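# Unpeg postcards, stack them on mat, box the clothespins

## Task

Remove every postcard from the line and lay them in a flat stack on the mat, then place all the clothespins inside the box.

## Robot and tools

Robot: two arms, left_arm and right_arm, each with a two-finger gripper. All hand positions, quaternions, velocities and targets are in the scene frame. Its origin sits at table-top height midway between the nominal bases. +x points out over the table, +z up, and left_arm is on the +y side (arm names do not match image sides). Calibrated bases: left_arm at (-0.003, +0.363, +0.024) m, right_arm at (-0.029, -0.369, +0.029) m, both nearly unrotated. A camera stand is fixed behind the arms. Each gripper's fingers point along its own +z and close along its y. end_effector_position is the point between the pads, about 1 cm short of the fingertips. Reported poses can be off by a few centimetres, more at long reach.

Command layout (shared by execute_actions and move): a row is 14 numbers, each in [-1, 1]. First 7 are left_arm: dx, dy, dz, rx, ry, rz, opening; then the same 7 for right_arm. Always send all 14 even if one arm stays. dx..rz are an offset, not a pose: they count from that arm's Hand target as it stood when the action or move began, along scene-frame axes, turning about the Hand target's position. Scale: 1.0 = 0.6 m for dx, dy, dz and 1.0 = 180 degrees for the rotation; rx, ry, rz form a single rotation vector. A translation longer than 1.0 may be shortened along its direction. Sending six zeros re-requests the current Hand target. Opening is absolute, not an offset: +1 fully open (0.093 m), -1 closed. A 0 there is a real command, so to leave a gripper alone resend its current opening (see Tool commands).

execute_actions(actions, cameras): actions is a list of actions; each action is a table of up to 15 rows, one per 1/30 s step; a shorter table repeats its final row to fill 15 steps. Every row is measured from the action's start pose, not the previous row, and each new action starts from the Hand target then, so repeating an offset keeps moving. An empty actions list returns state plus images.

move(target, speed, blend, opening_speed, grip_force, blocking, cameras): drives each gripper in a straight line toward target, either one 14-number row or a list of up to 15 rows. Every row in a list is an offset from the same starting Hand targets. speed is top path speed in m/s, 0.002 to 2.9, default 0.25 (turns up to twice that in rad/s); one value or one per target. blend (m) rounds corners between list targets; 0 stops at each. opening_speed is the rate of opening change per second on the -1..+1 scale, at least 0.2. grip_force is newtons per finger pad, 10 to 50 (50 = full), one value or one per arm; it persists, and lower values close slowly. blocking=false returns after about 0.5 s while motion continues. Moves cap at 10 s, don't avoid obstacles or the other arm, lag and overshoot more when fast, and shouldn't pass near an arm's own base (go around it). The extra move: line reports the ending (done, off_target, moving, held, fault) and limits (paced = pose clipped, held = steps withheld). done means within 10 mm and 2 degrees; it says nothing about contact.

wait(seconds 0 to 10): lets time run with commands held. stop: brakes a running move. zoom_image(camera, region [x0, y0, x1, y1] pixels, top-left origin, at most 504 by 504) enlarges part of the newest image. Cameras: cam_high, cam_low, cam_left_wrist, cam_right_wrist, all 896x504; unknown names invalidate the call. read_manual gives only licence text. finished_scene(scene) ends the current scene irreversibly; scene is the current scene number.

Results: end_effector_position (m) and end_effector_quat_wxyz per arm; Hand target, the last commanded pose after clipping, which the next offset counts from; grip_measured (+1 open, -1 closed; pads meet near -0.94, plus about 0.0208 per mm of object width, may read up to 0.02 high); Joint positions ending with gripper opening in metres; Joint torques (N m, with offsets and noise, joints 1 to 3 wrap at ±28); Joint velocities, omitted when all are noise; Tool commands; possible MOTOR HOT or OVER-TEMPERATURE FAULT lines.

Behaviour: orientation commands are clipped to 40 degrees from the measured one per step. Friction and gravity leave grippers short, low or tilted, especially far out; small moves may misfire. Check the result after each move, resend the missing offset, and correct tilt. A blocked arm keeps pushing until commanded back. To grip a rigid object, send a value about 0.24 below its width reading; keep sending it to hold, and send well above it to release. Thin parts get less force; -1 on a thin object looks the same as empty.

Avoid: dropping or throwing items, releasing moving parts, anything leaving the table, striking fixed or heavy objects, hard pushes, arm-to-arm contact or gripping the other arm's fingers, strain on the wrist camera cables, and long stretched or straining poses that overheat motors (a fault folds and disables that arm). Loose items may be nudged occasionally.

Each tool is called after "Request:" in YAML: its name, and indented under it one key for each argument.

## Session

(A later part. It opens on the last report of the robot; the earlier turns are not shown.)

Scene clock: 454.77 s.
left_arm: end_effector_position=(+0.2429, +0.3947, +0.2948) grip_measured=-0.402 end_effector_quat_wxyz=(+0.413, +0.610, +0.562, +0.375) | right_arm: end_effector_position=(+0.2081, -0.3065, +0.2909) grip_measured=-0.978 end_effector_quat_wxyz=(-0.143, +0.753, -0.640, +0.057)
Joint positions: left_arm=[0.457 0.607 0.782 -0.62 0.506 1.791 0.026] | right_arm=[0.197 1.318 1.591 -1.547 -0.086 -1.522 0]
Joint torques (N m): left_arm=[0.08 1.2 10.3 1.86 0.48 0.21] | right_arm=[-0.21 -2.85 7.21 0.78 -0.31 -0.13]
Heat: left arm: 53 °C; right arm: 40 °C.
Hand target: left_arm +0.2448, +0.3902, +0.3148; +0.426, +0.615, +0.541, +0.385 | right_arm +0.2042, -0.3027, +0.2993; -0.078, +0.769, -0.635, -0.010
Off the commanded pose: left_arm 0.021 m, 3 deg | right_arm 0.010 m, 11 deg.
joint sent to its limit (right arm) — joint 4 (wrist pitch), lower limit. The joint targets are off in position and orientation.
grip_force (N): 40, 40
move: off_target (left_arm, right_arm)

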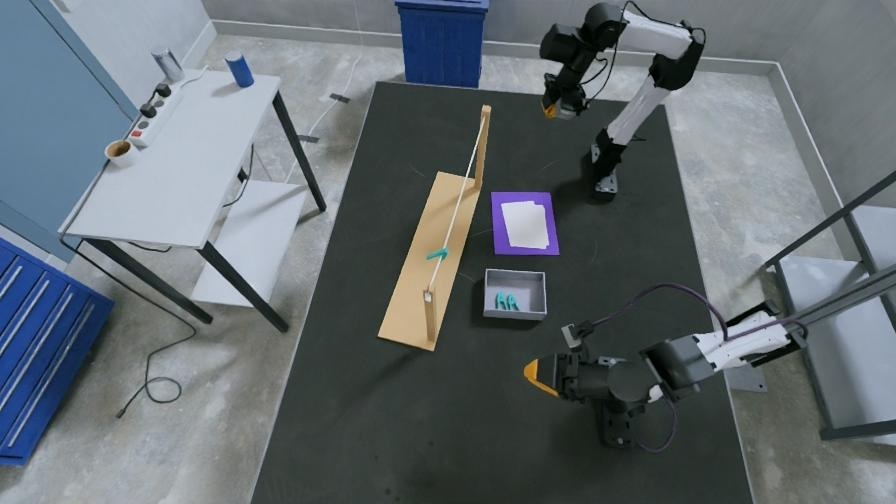

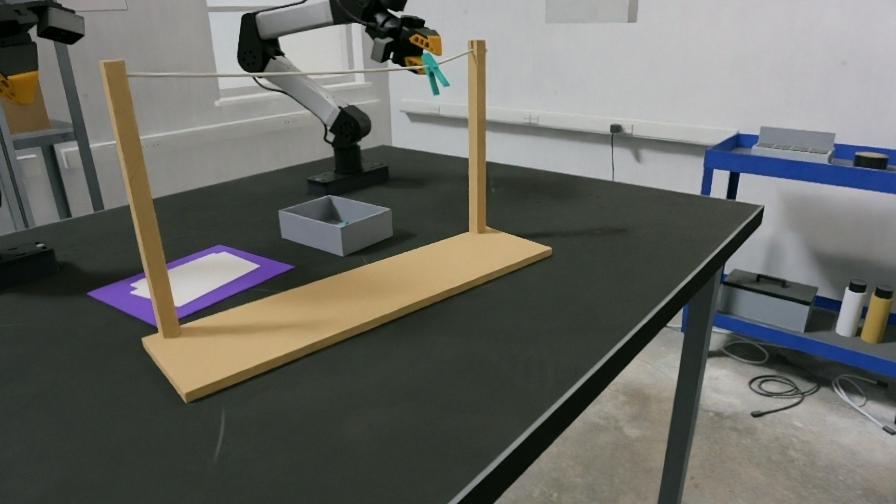

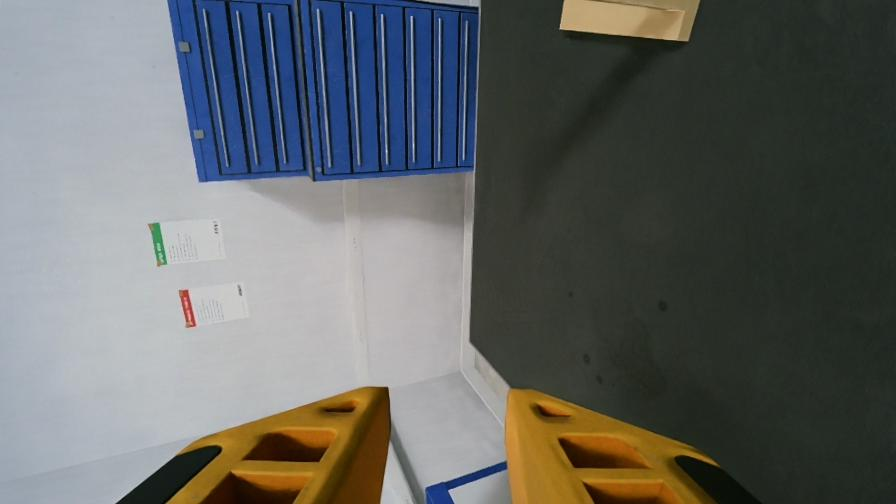

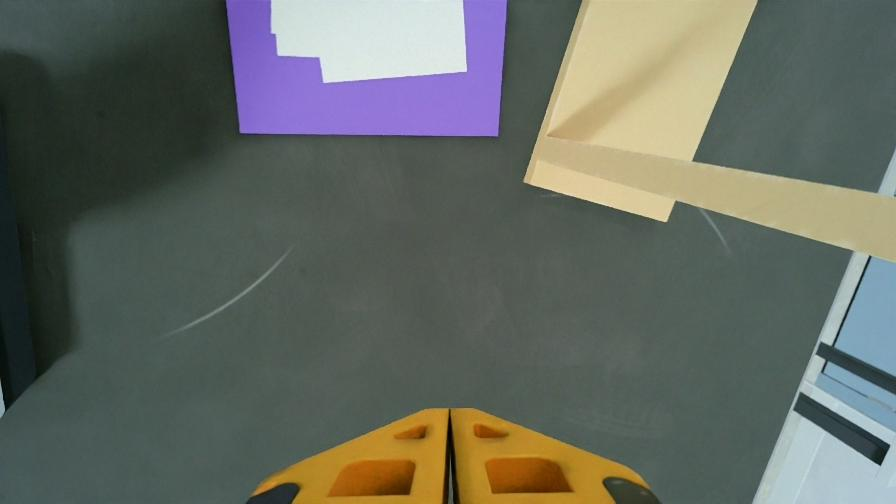

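Request:
move:
  target: [0.142,-0.35,-0.075,-0.04,-0.246,-0.019,1,0,0,0,0,0,0,-1]
  speed: 0.2
  cameras: ["all"]

Request:
zoom_image:
  camera: "cam_low"
  region: [370, 20, 500, 150]

Scene clock: 460.40 s.
left_arm: end_effector_position=(+0.3296, +0.1799, +0.2299) grip_measured=+1.000 end_effector_quat_wxyz=(+0.575, +0.519, +0.382, +0.504) | right_arm: end_effector_position=(+0.2081, -0.3065, +0.2909) grip_measured=-0.978 end_effector_quat_wxyz=(-0.143, +0.753, -0.640, +0.057)
Joint positions: left_arm=[-0.722 1.572 0.314 1.45 -0.492 1.747 0.093] | right_arm=[0.197 1.318 1.591 -1.547 -0.086 -1.522 0]
Joint torques (N m): left_arm=[-0.65 -3.29 7.2 3.15 -0.03 0.11] | right_arm=[-0.18 -2.85 7.27 0.78 -0.32 -0.12]
Heat: left arm: 53 °C; right arm: 40 °C.
Hand target: left_arm +0.3300, +0.1802, +0.2698; +0.646, +0.413, +0.345, +0.541 | right_arm +0.2042, -0.3027, +0.2993; -0.078, +0.769, -0.635, -0.010
Off the commanded pose: left_arm 0.040 m, 16 deg | right_arm 0.010 m, 11 deg.
joint sent to its limit (left arm) — joint 4 (wrist pitch), upper limit. The joint targets are off in position and orientation.
joint sent to its limit (right arm) — joint 4 (wrist pitch), lower limit. The joint targets are off in position and orientation.
grip_force (N): 40, 40
move: off_target (left_arm, right_arm)

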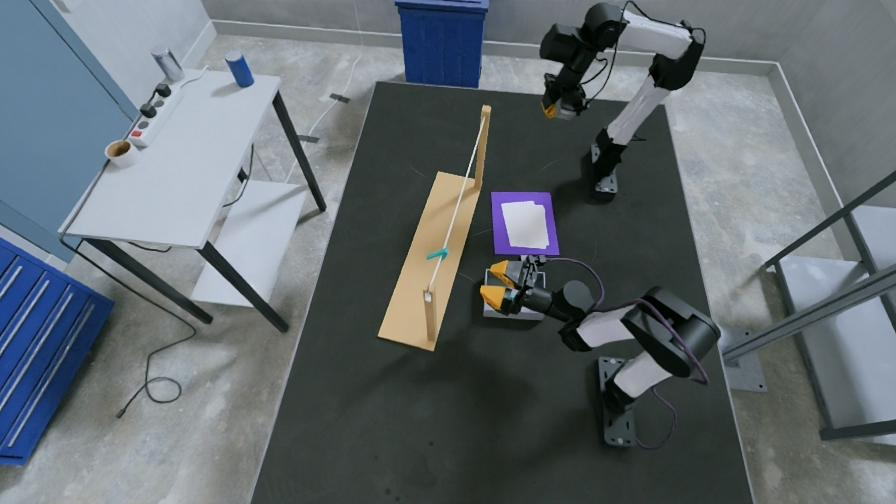

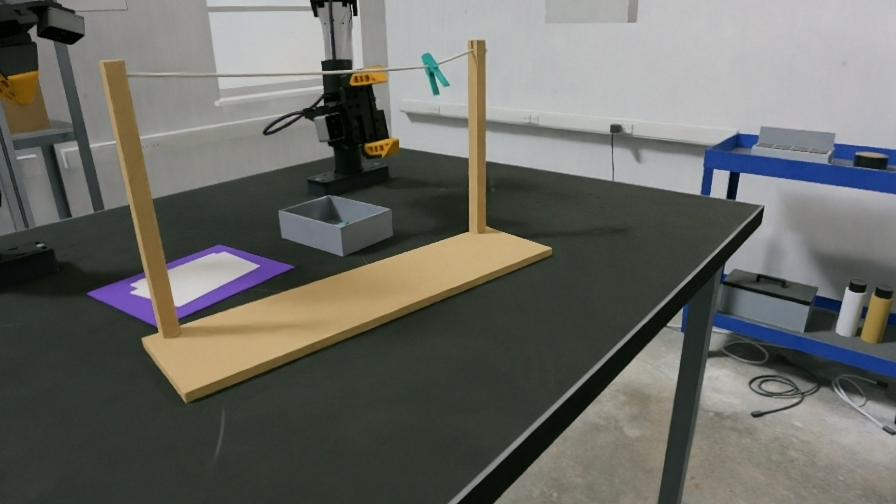

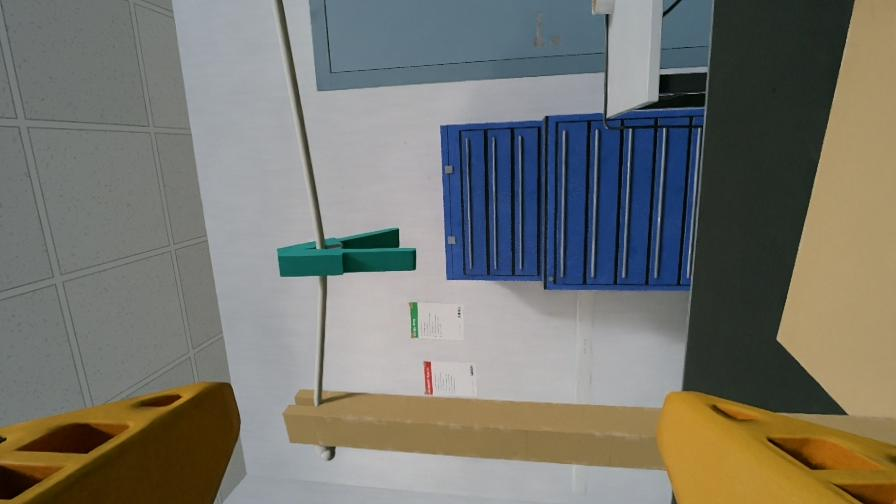

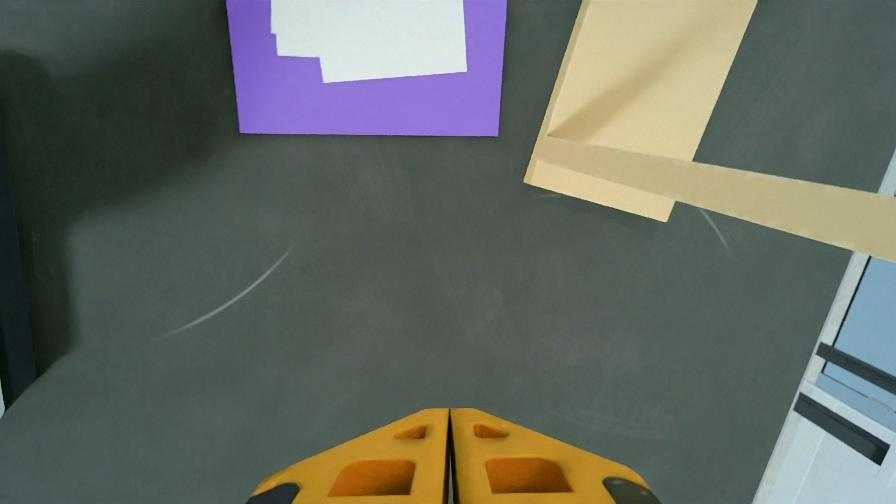

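Scaled by 3.877 from the camera's 896x504 image, which has a finer 1280x720 frame.

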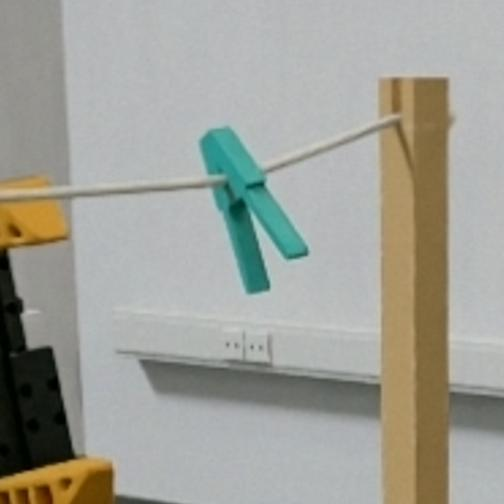

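Request:
move:
  target: [0,0,0.016,0.0125,0.071,0,1,0,0,0,0,0,0,-1]
  speed: 0.15
  cameras: ["cam_left_wrist","cam_low"]

Scene clock: 462.93 s.
left_arm: end_effector_position=(+0.3294, +0.1867, +0.2609) grip_measured=+1.000 end_effector_quat_wxyz=(+0.576, +0.498, +0.402, +0.509) | right_arm: end_effector_position=(+0.2081, -0.3065, +0.2909) grip_measured=-0.978 end_effector_quat_wxyz=(-0.143, +0.753, -0.640, +0.057)
Joint positions: left_arm=[-0.729 1.421 0.361 1.274 -0.545 1.727 0.093] | right_arm=[0.197 1.318 1.591 -1.547 -0.086 -1.522 0]
Joint torques (N m): left_arm=[-0.92 -5.65 8.46 1.53 -0.03 -0.22] | right_arm=[-0.18 -2.85 7.25 0.77 -0.32 -0.11]
Heat: left arm: 53 °C; right arm: 40 °C.
Hand target: left_arm +0.3300, +0.1802, +0.2794; +0.596, +0.483, +0.404, +0.499 | right_arm +0.2042, -0.3027, +0.2993; -0.078, +0.769, -0.635, -0.010
Off the commanded pose: left_arm 0.020 m, 3 deg | right_arm 0.010 m, 11 deg.
joint sent to its limit (right arm) — joint 4 (wrist pitch), lower limit. The joint targets are off in position and orientation.
grip_force (N): 40, 40
move: off_target (left_arm, right_arm)
Images, in order (width x height): cam_low 896x504, cam_left_wrist 896x504.

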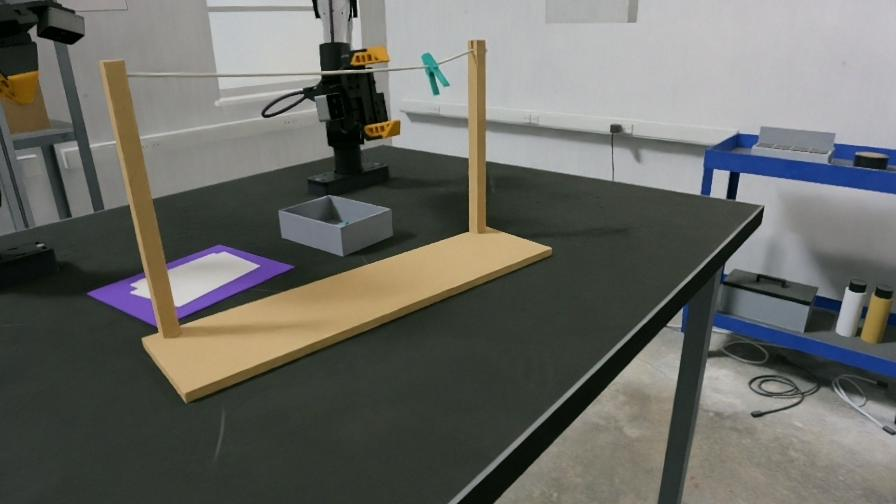

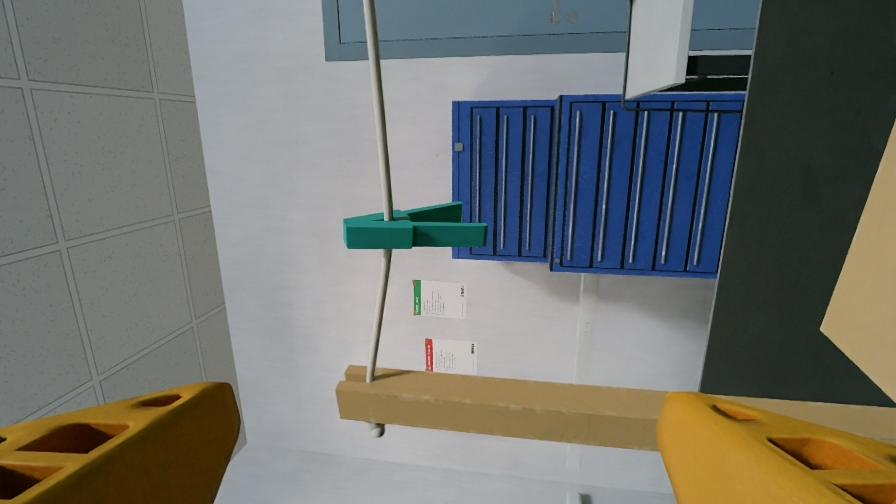

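Request:
move:
  target:
    - [0,-0.018,0.02,0,0,0,1,0,0,0,0,0,0,-1]
    - [0.09,-0.033,0.04,0,0,0,1,0,0,0,0,0,0,-1]
  speed: 0.08
  cameras: ["cam_left_wrist","cam_low"]

Request:
zoom_image:
  camera: "cam_low"
  region: [330, 20, 500, 150]

Scene clock: 465.77 s.
left_arm: end_effector_position=(+0.3787, +0.1701, +0.2938) grip_measured=+1.000 end_effector_quat_wxyz=(+0.581, +0.483, +0.407, +0.513) | right_arm: end_effector_position=(+0.2081, -0.3065, +0.2909) grip_measured=-0.978 end_effector_quat_wxyz=(-0.143, +0.753, -0.640, +0.057)
Joint positions: left_arm=[-0.665 1.526 0.604 1.154 -0.499 1.707 0.093] | right_arm=[0.197 1.318 1.591 -1.547 -0.086 -1.522 0]
Joint torques (N m): left_arm=[0.08 -3.99 9.33 1.55 0.28 -0.25] | right_arm=[-0.21 -2.86 7.24 0.78 -0.32 -0.12]
Heat: left arm: 52 °C; right arm: 41 °C.
Hand target: left_arm +0.3840, +0.1604, +0.3034; +0.596, +0.483, +0.404, +0.499 | right_arm +0.2042, -0.3027, +0.2993; -0.078, +0.769, -0.635, -0.010
Off the commanded pose: left_arm 0.015 m, 2 deg | right_arm 0.010 m, 11 deg.
joint sent to its limit (right arm) — joint 4 (wrist pitch), lower limit. The joint targets are off in position and orientation.
grip_force (N): 40, 40
move: off_target (left_arm, right_arm)
Images, in order (width x height): cam_low 896x504, cam_left_wrist 896x504.

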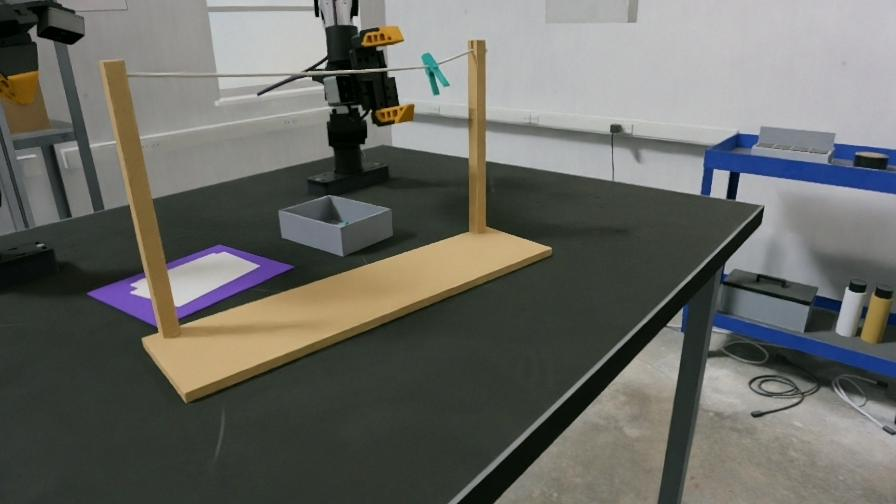

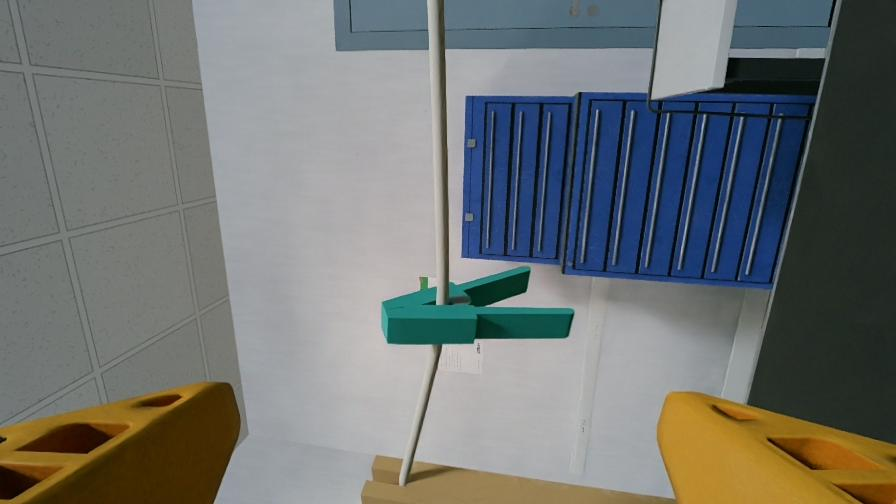

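Scaled by 2.965 from the camera's 896x504 image, which has a finer 1280x720 frame.

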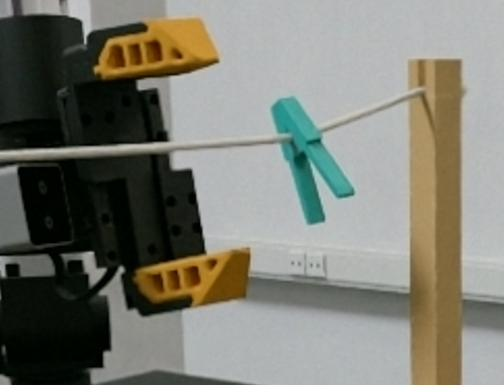

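Request:
move:
  target:
    - [0.11,-0.019,0.012,0,0,0,1,0,0,0,0,0,0,-1]
  speed: 0.06
  cameras: ["cam_left_wrist","cam_low","cam_high"]

Request:
zoom_image:
  camera: "cam_low"
  region: [330, 20, 500, 150]

Scene clock: 467.90 s.
left_arm: end_effector_position=(+0.4434, +0.1567, +0.3012) grip_measured=+1.000 end_effector_quat_wxyz=(+0.582, +0.483, +0.406, +0.512) | right_arm: end_effector_position=(+0.2081, -0.3065, +0.2909) grip_measured=-0.978 end_effector_quat_wxyz=(-0.143, +0.753, -0.640, +0.057)
Joint positions: left_arm=[-0.577 1.723 0.855 1.091 -0.412 1.684 0.093] | right_arm=[0.197 1.318 1.591 -1.547 -0.086 -1.522 0]
Joint torques (N m): left_arm=[0.23 -5.59 9.63 1.58 0.29 -0.25] | right_arm=[-0.23 -2.86 7.24 0.79 -0.32 -0.12]
Heat: left arm: 52 °C; right arm: 41 °C.
Hand target: left_arm +0.4500, +0.1490, +0.3106; +0.596, +0.483, +0.404, +0.499 | right_arm +0.2042, -0.3027, +0.2993; -0.078, +0.769, -0.635, -0.010
Off the commanded pose: left_arm 0.014 m, 2 deg | right_arm 0.010 m, 11 deg.
joint sent to its limit (right arm) — joint 4 (wrist pitch), lower limit. The joint targets are off in position and orientation.
grip_force (N): 40, 40
move: off_target (left_arm, right_arm)
Images, in order (width x height): cam_high 896x504, cam_low 896x504, cam_left_wrist 896x504.

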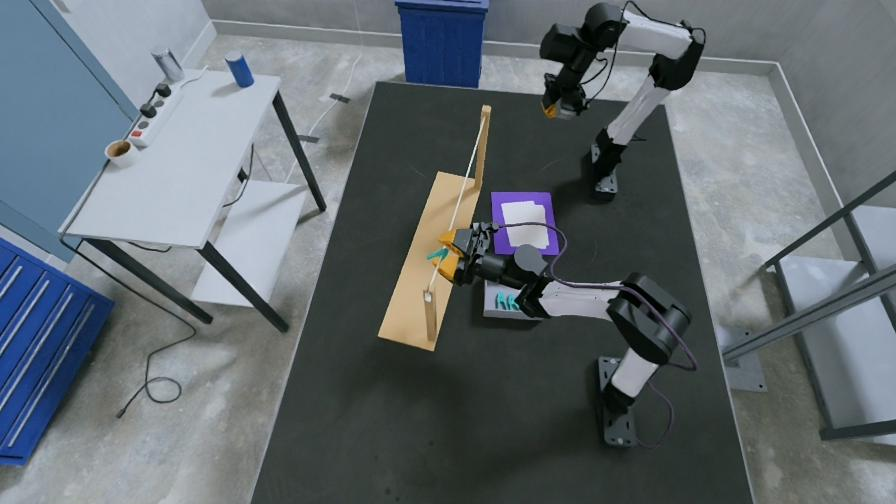

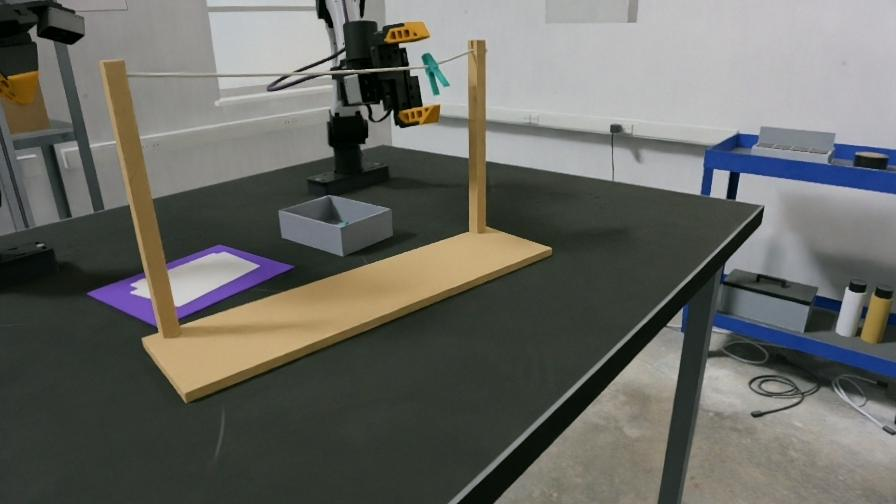

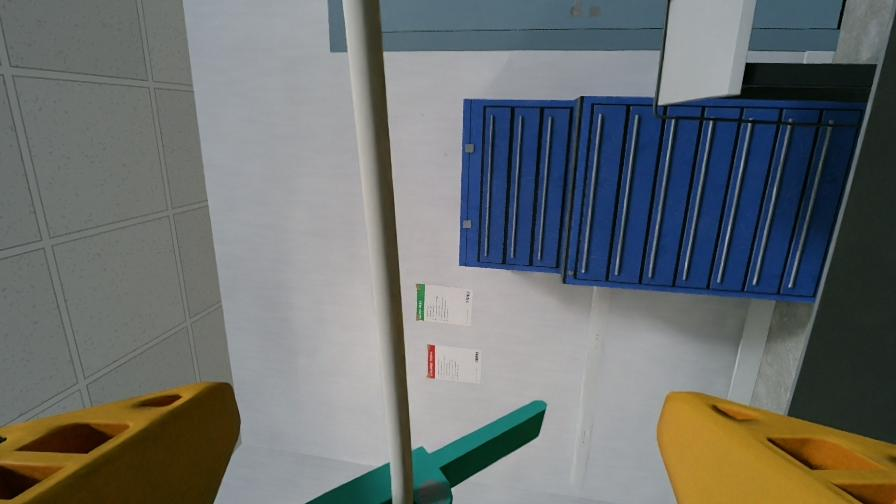

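Scaled by 2.965 from the camera's 896x504 image, which has a finer 1280x720 frame.

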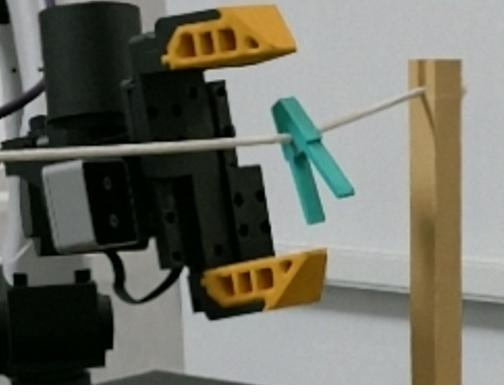

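Request:
zoom_image:
  camera: "cam_high"
  region: [400, 210, 500, 300]

Request:
zoom_image:
  camera: "cam_left_wrist"
  region: [200, 304, 700, 504]

Scaled by 5.040 from the camera's 896x504 image, which has a finer 1280x720 frame.

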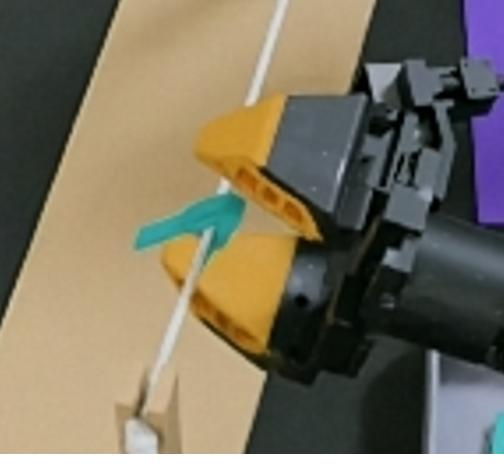

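Scaled by 1.008 from the camera's 896x504 image, which has a finer 1280x720 frame.

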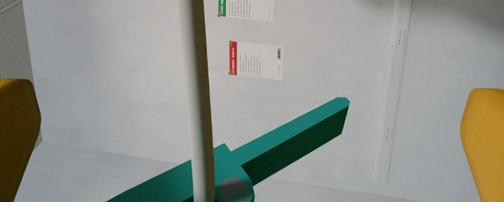

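Request:
move:
  target:
    - [0.012,-0.002,0.0,-0.017,-0.0985,0,1,0,0,0,0,0,0,-1]
  speed: 0.06
  cameras: ["cam_left_wrist","cam_low","cam_high"]

Request:
zoom_image:
  camera: "cam_low"
  region: [330, 20, 500, 150]

Request:
zoom_image:
  camera: "cam_high"
  region: [400, 210, 500, 300]

Scene clock: 471.60 s.
left_arm: end_effector_position=(+0.4605, +0.1430, +0.2674) grip_measured=+1.000 end_effector_quat_wxyz=(+0.610, +0.461, +0.360, +0.534) | right_arm: end_effector_position=(+0.2081, -0.3065, +0.2909) grip_measured=-0.978 end_effector_quat_wxyz=(-0.143, +0.753, -0.640, +0.057)
Joint positions: left_arm=[-0.562 1.983 0.886 1.44 -0.347 1.748 0.093] | right_arm=[0.197 1.318 1.591 -1.547 -0.086 -1.522 0]
Joint torques (N m): left_arm=[0.25 -6.54 8.28 3.19 0.29 0.11] | right_arm=[-0.2 -2.86 7.25 0.78 -0.31 -0.11]
Heat: left arm: 52 °C; right arm: 41 °C.
Hand target: left_arm +0.4572, +0.1478, +0.3106; +0.664, +0.384, +0.320, +0.556 | right_arm +0.2042, -0.3027, +0.2993; -0.078, +0.769, -0.635, -0.010
Off the commanded pose: left_arm 0.044 m, 12 deg | right_arm 0.010 m, 11 deg.
joint sent to its limit (left arm) — joint 4 (wrist pitch), upper limit. The joint targets are off in position and orientation.
joint sent to its limit (right arm) — joint 4 (wrist pitch), lower limit. The joint targets are off in position and orientation.
grip_force (N): 40, 40
move: off_target (left_arm, right_arm)
Images, in order (width x height): cam_high 896x504, cam_low 896x504, cam_left_wrist 896x504.

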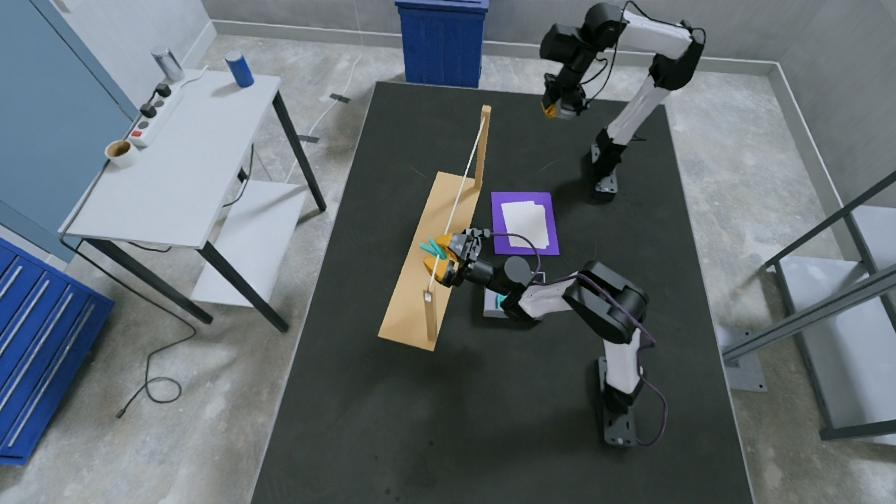

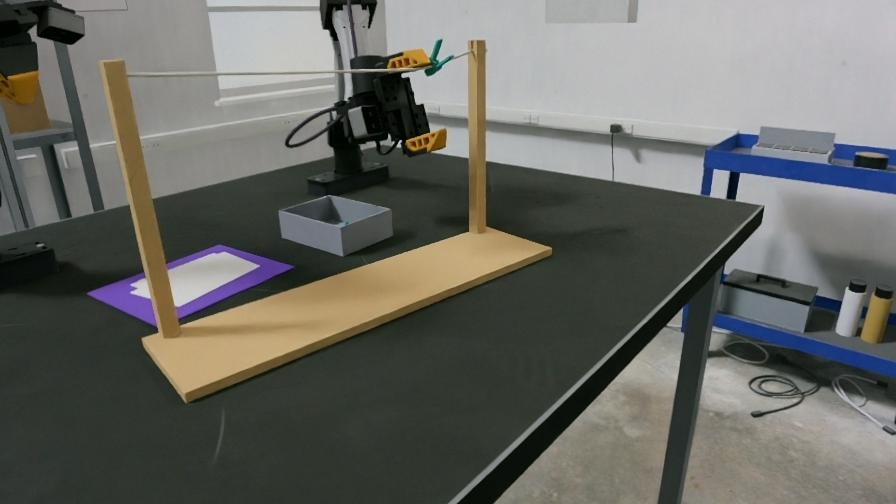

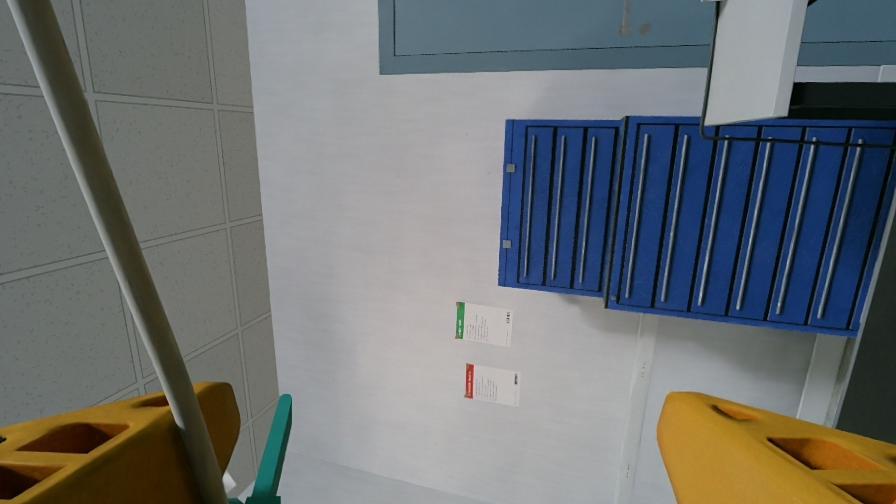

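Scaled by 2.965 from the camera's 896x504 image, which has a finer 1280x720 frame.

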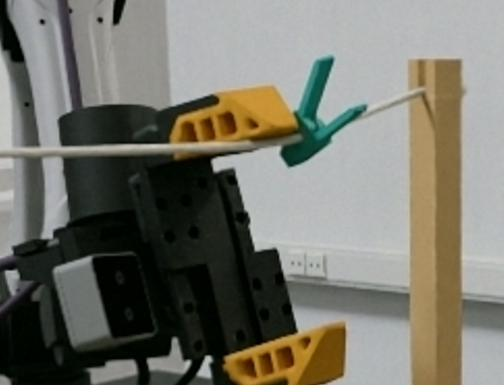

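Scaled by 5.040 from the camera's 896x504 image, which has a finer 1280x720 frame.

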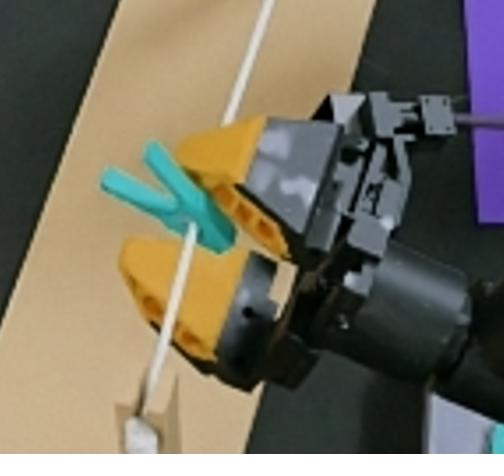

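Request:
move:
  target:
    - [-0.03,0.004,0.0,0.017,0.0985,0,1,0,0,0,0,0,0,-1]
    - [-0.25,0.04,-0.01,0.017,0.0985,0,1,0,0,0,0,0,0,-1]
  speed: 0.08
  cameras: ["cam_left_wrist","cam_low","cam_high"]

Request:
zoom_image:
  camera: "cam_low"
  region: [330, 20, 500, 150]

Request:
zoom_image:
  camera: "cam_high"
  region: [400, 210, 500, 300]

Scene clock: 477.30 s.
left_arm: end_effector_position=(+0.3098, +0.1686, +0.3051) grip_measured=+1.000 end_effector_quat_wxyz=(+0.599, +0.480, +0.404, +0.498) | right_arm: end_effector_position=(+0.2081, -0.3065, +0.2909) grip_measured=-0.978 end_effector_quat_wxyz=(-0.143, +0.753, -0.640, +0.057)
Joint positions: left_arm=[-0.84 1.277 0.443 1.104 -0.639 1.728 0.093] | right_arm=[0.197 1.318 1.591 -1.547 -0.086 -1.522 0]
Joint torques (N m): left_arm=[-0.85 -4.7 5 1.62 0 0.11] | right_arm=[-0.21 -2.85 7.23 0.78 -0.32 -0.12]
Heat: left arm: 51 °C; right arm: 41 °C.
Hand target: left_arm +0.3072, +0.1718, +0.3046; +0.596, +0.483, +0.404, +0.499 | right_arm +0.2042, -0.3027, +0.2993; -0.078, +0.769, -0.635, -0.010
Off the commanded pose: left_arm 0.004 m, 0 deg | right_arm 0.010 m, 11 deg.
joint sent to its limit (right arm) — joint 4 (wrist pitch), lower limit. The joint targets are off in position and orientation.
grip_force (N): 40, 40
move: off_target (right_arm)
Images, in order (width x height): cam_high 896x504, cam_low 896x504, cam_left_wrist 896x504.

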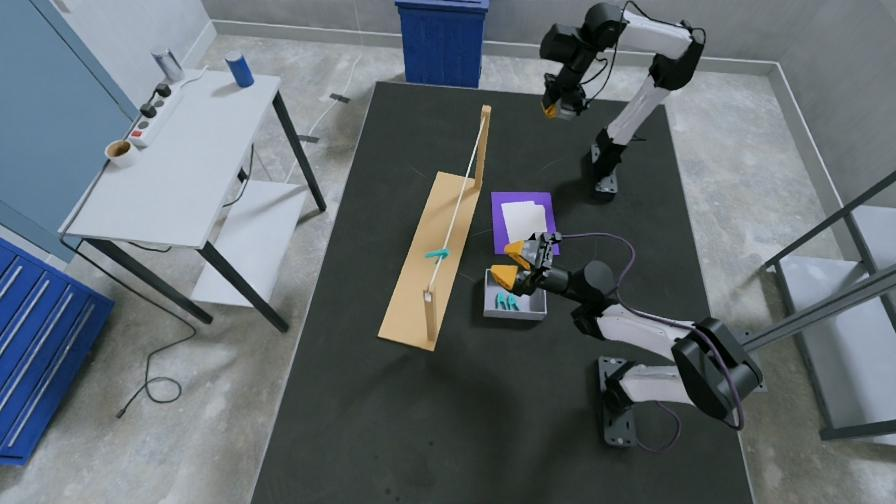

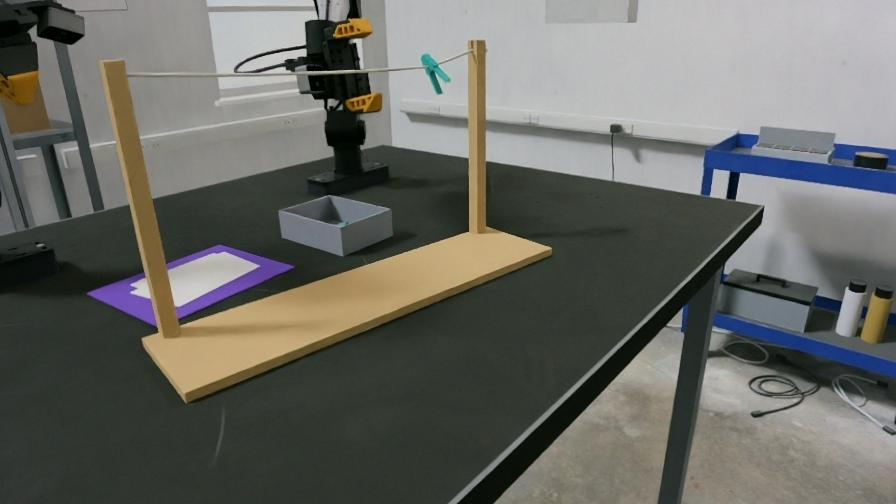

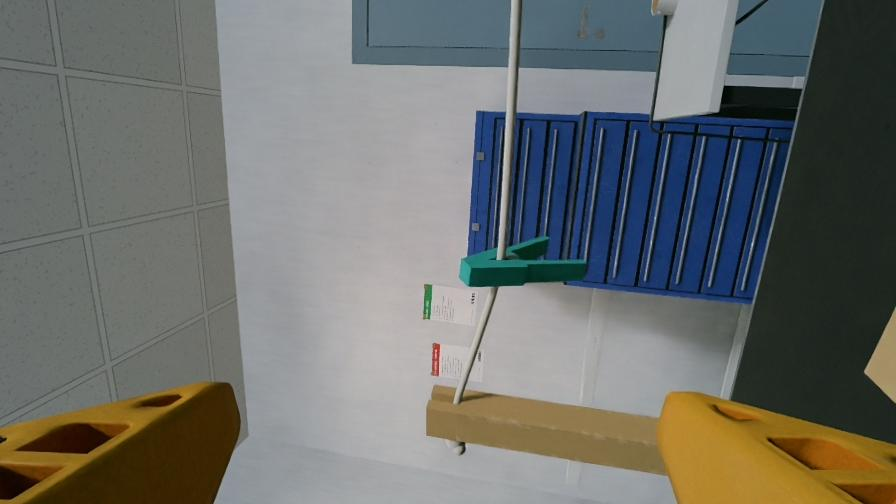

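Scaled by 2.965 from the camera's 896x504 image, which has a finer 1280x720 frame.

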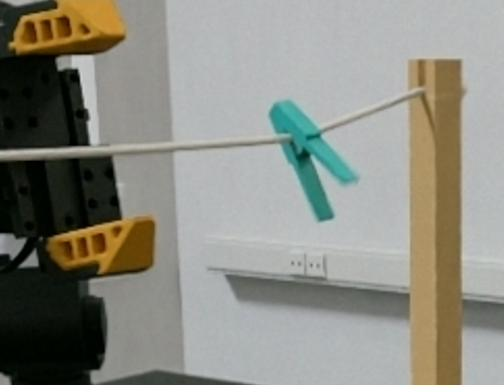

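Scaled by 5.040 from the camera's 896x504 image, which has a finer 1280x720 frame.

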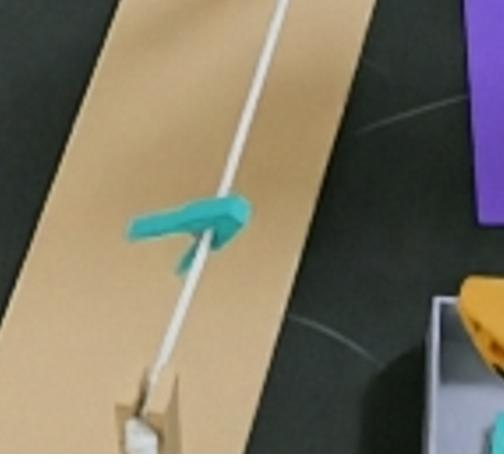

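Request:
move:
  target: [0.013,0.005,-0.033,-0.481,0.138,-0.052,0,0,0,0,0,0,0,-1]
  speed: 0.25
  cameras: ["cam_left_wrist","cam_low"]

Scene clock: 482.13 s.
left_arm: end_effector_position=(+0.3110, +0.1752, +0.2620) grip_measured=+0.002 end_effector_quat_wxyz=(+0.696, +0.078, +0.712, -0.043) | right_arm: end_effector_position=(+0.2081, -0.3065, +0.2909) grip_measured=-0.978 end_effector_quat_wxyz=(-0.143, +0.753, -0.640, +0.057)
Joint positions: left_arm=[-0.83 1.173 0.472 0.667 -0.654 0.027 0.045] | right_arm=[0.197 1.318 1.591 -1.547 -0.086 -1.522 0]
Joint torques (N m): left_arm=[0.21 -4.3 10.39 1.59 0.08 -0.13] | right_arm=[-0.13 -2.85 7.21 0.76 -0.33 -0.14]
Heat: left arm: 52 °C; right arm: 42 °C.
Hand target: left_arm +0.3150, +0.1748, +0.2848; +0.705, +0.062, +0.704, -0.061 | right_arm +0.2042, -0.3027, +0.2993; -0.078, +0.769, -0.635, -0.010
Off the commanded pose: left_arm 0.023 m, 3 deg | right_arm 0.010 m, 11 deg.
joint sent to its limit (right arm) — joint 4 (wrist pitch), lower limit. The joint targets are off in position and orientation.
grip_force (N): 40, 40
move: off_target (left_arm, right_arm)
Images, in order (width x height): cam_low 896x504, cam_left_wrist 896x504.

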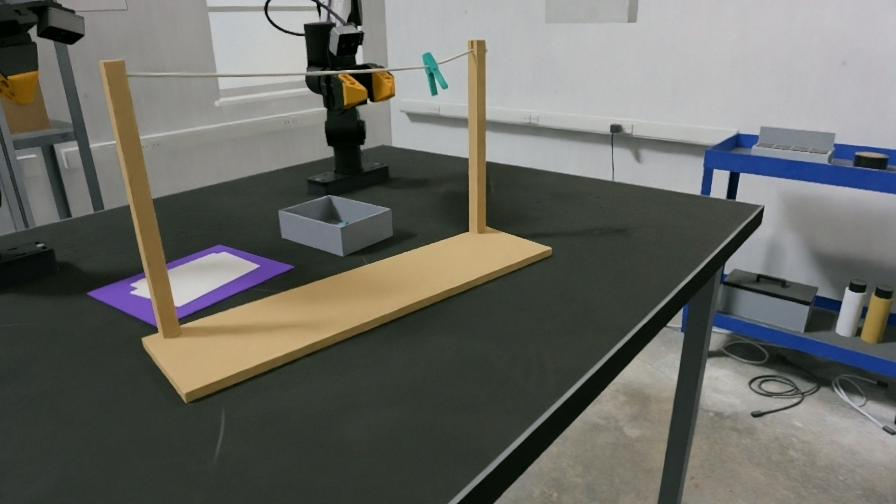

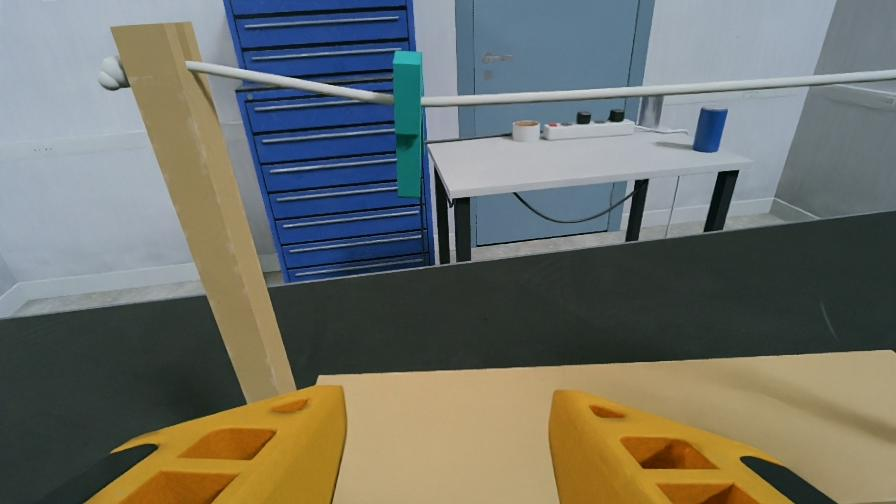

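Request:
move:
  target:
    - [0.0,0.025,0.0625,0,0,0,0,0,0,0,0,0,0,-1]
    - [0.09,0.01,0.065,0,0,0,0,0,0,0,0,0,0,-1]
  speed: 0.12
  cameras: ["cam_left_wrist"]

Scene clock: 484.90 s.
left_arm: end_effector_position=(+0.3628, +0.1849, +0.2905) grip_measured=+0.002 end_effector_quat_wxyz=(+0.676, +0.086, +0.731, -0.036) | right_arm: end_effector_position=(+0.2081, -0.3065, +0.2909) grip_measured=-0.978 end_effector_quat_wxyz=(-0.143, +0.753, -0.640, +0.057)
Joint positions: left_arm=[-0.649 1.248 0.697 0.458 -0.472 0.023 0.045] | right_arm=[0.197 1.318 1.591 -1.547 -0.086 -1.522 0]
Joint torques (N m): left_arm=[0.09 -2.92 10.93 2.45 0.06 -0.1] | right_arm=[-0.2 -2.84 7.23 0.77 -0.31 -0.11]
Heat: left arm: 52 °C; right arm: 42 °C.
Hand target: left_arm +0.3690, +0.1808, +0.3238; +0.705, +0.062, +0.704, -0.061 | right_arm +0.2042, -0.3027, +0.2993; -0.078, +0.769, -0.635, -0.010
Off the commanded pose: left_arm 0.034 m, 6 deg | right_arm 0.010 m, 11 deg.
joint sent to its limit (right arm) — joint 4 (wrist pitch), lower limit. The joint targets are off in position and orientation.
grip_force (N): 40, 40
move: off_target (left_arm, right_arm)
Images, in order (width x height): cam_left_wrist 896x504.

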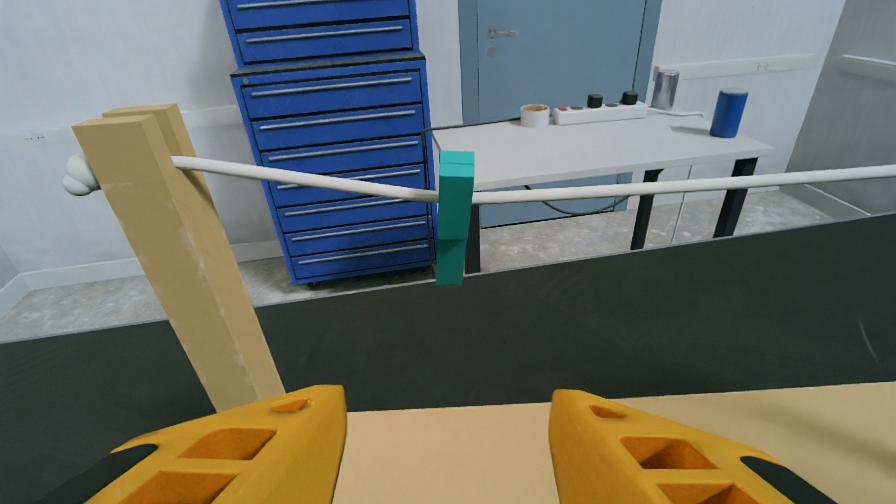

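Request:
move:
  target:
    - [0.0,0.0,0.04,0,-0.02,0,0,0,0,0,0,0,0,-1]
    - [0.08,-0.012,0.042,0,-0.02,0,0,0,0,0,0,0,0,-1]
  speed: 0.08
  cameras: ["cam_left_wrist","cam_low"]

Request:
zoom_image:
  camera: "cam_low"
  region: [330, 20, 500, 150]

Scene clock: 487.37 s.
left_arm: end_effector_position=(+0.4099, +0.1784, +0.3066) grip_measured=+0.002 end_effector_quat_wxyz=(+0.685, +0.085, +0.723, -0.037) | right_arm: end_effector_position=(+0.2081, -0.3065, +0.2909) grip_measured=-0.978 end_effector_quat_wxyz=(-0.143, +0.753, -0.640, +0.057)
Joint positions: left_arm=[-0.571 1.412 0.861 0.486 -0.395 0.038 0.045] | right_arm=[0.197 1.318 1.591 -1.547 -0.086 -1.522 0]
Joint torques (N m): left_arm=[0.17 -4.05 10.95 2.85 0.07 0.13] | right_arm=[-0.16 -2.86 7.23 0.77 -0.32 -0.13]
Heat: left arm: 52 °C; right arm: 42 °C.
Hand target: left_arm +0.4170, +0.1736, +0.3490; +0.727, +0.064, +0.681, -0.059 | right_arm +0.2042, -0.3027, +0.2993; -0.078, +0.769, -0.635, -0.010
Off the commanded pose: left_arm 0.043 m, 8 deg | right_arm 0.010 m, 11 deg.
joint sent to its limit (right arm) — joint 4 (wrist pitch), lower limit. The joint targets are off in position and orientation.
grip_force (N): 40, 40
move: off_target (left_arm, right_arm)
Images, in order (width x height): cam_low 896x504, cam_left_wrist 896x504.

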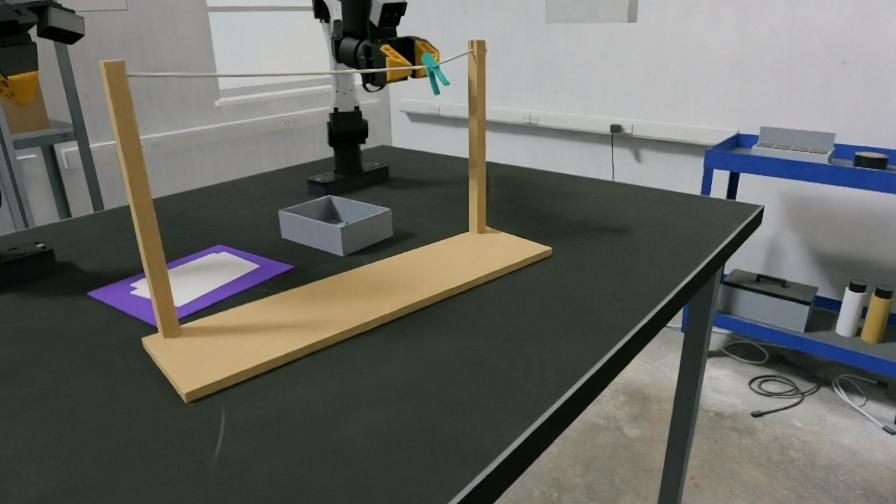

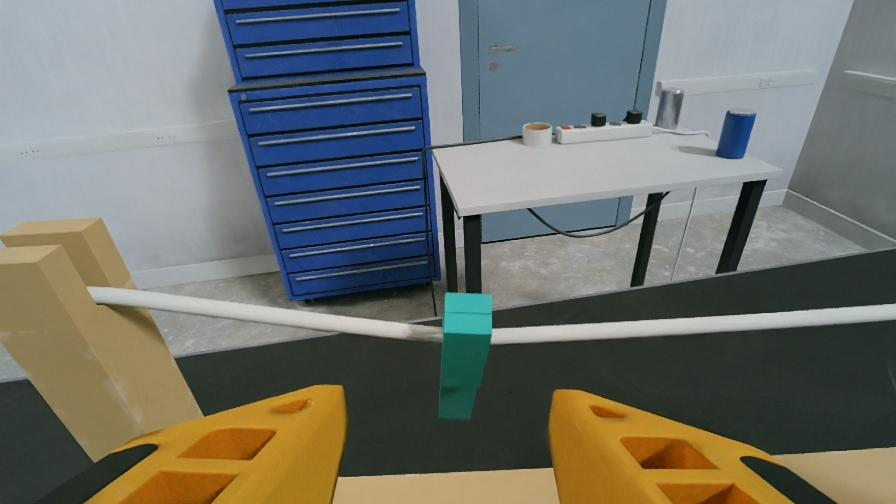

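Scaled by 2.965 from the camera's 896x504 image, which has a finer 1280x720 frame.

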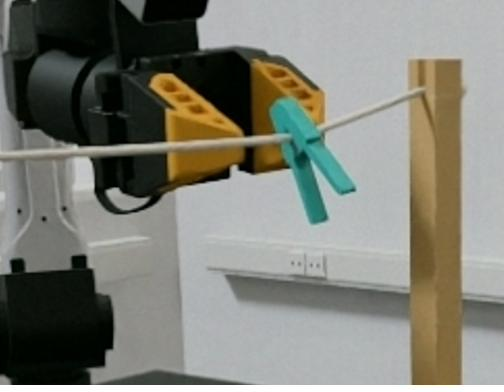

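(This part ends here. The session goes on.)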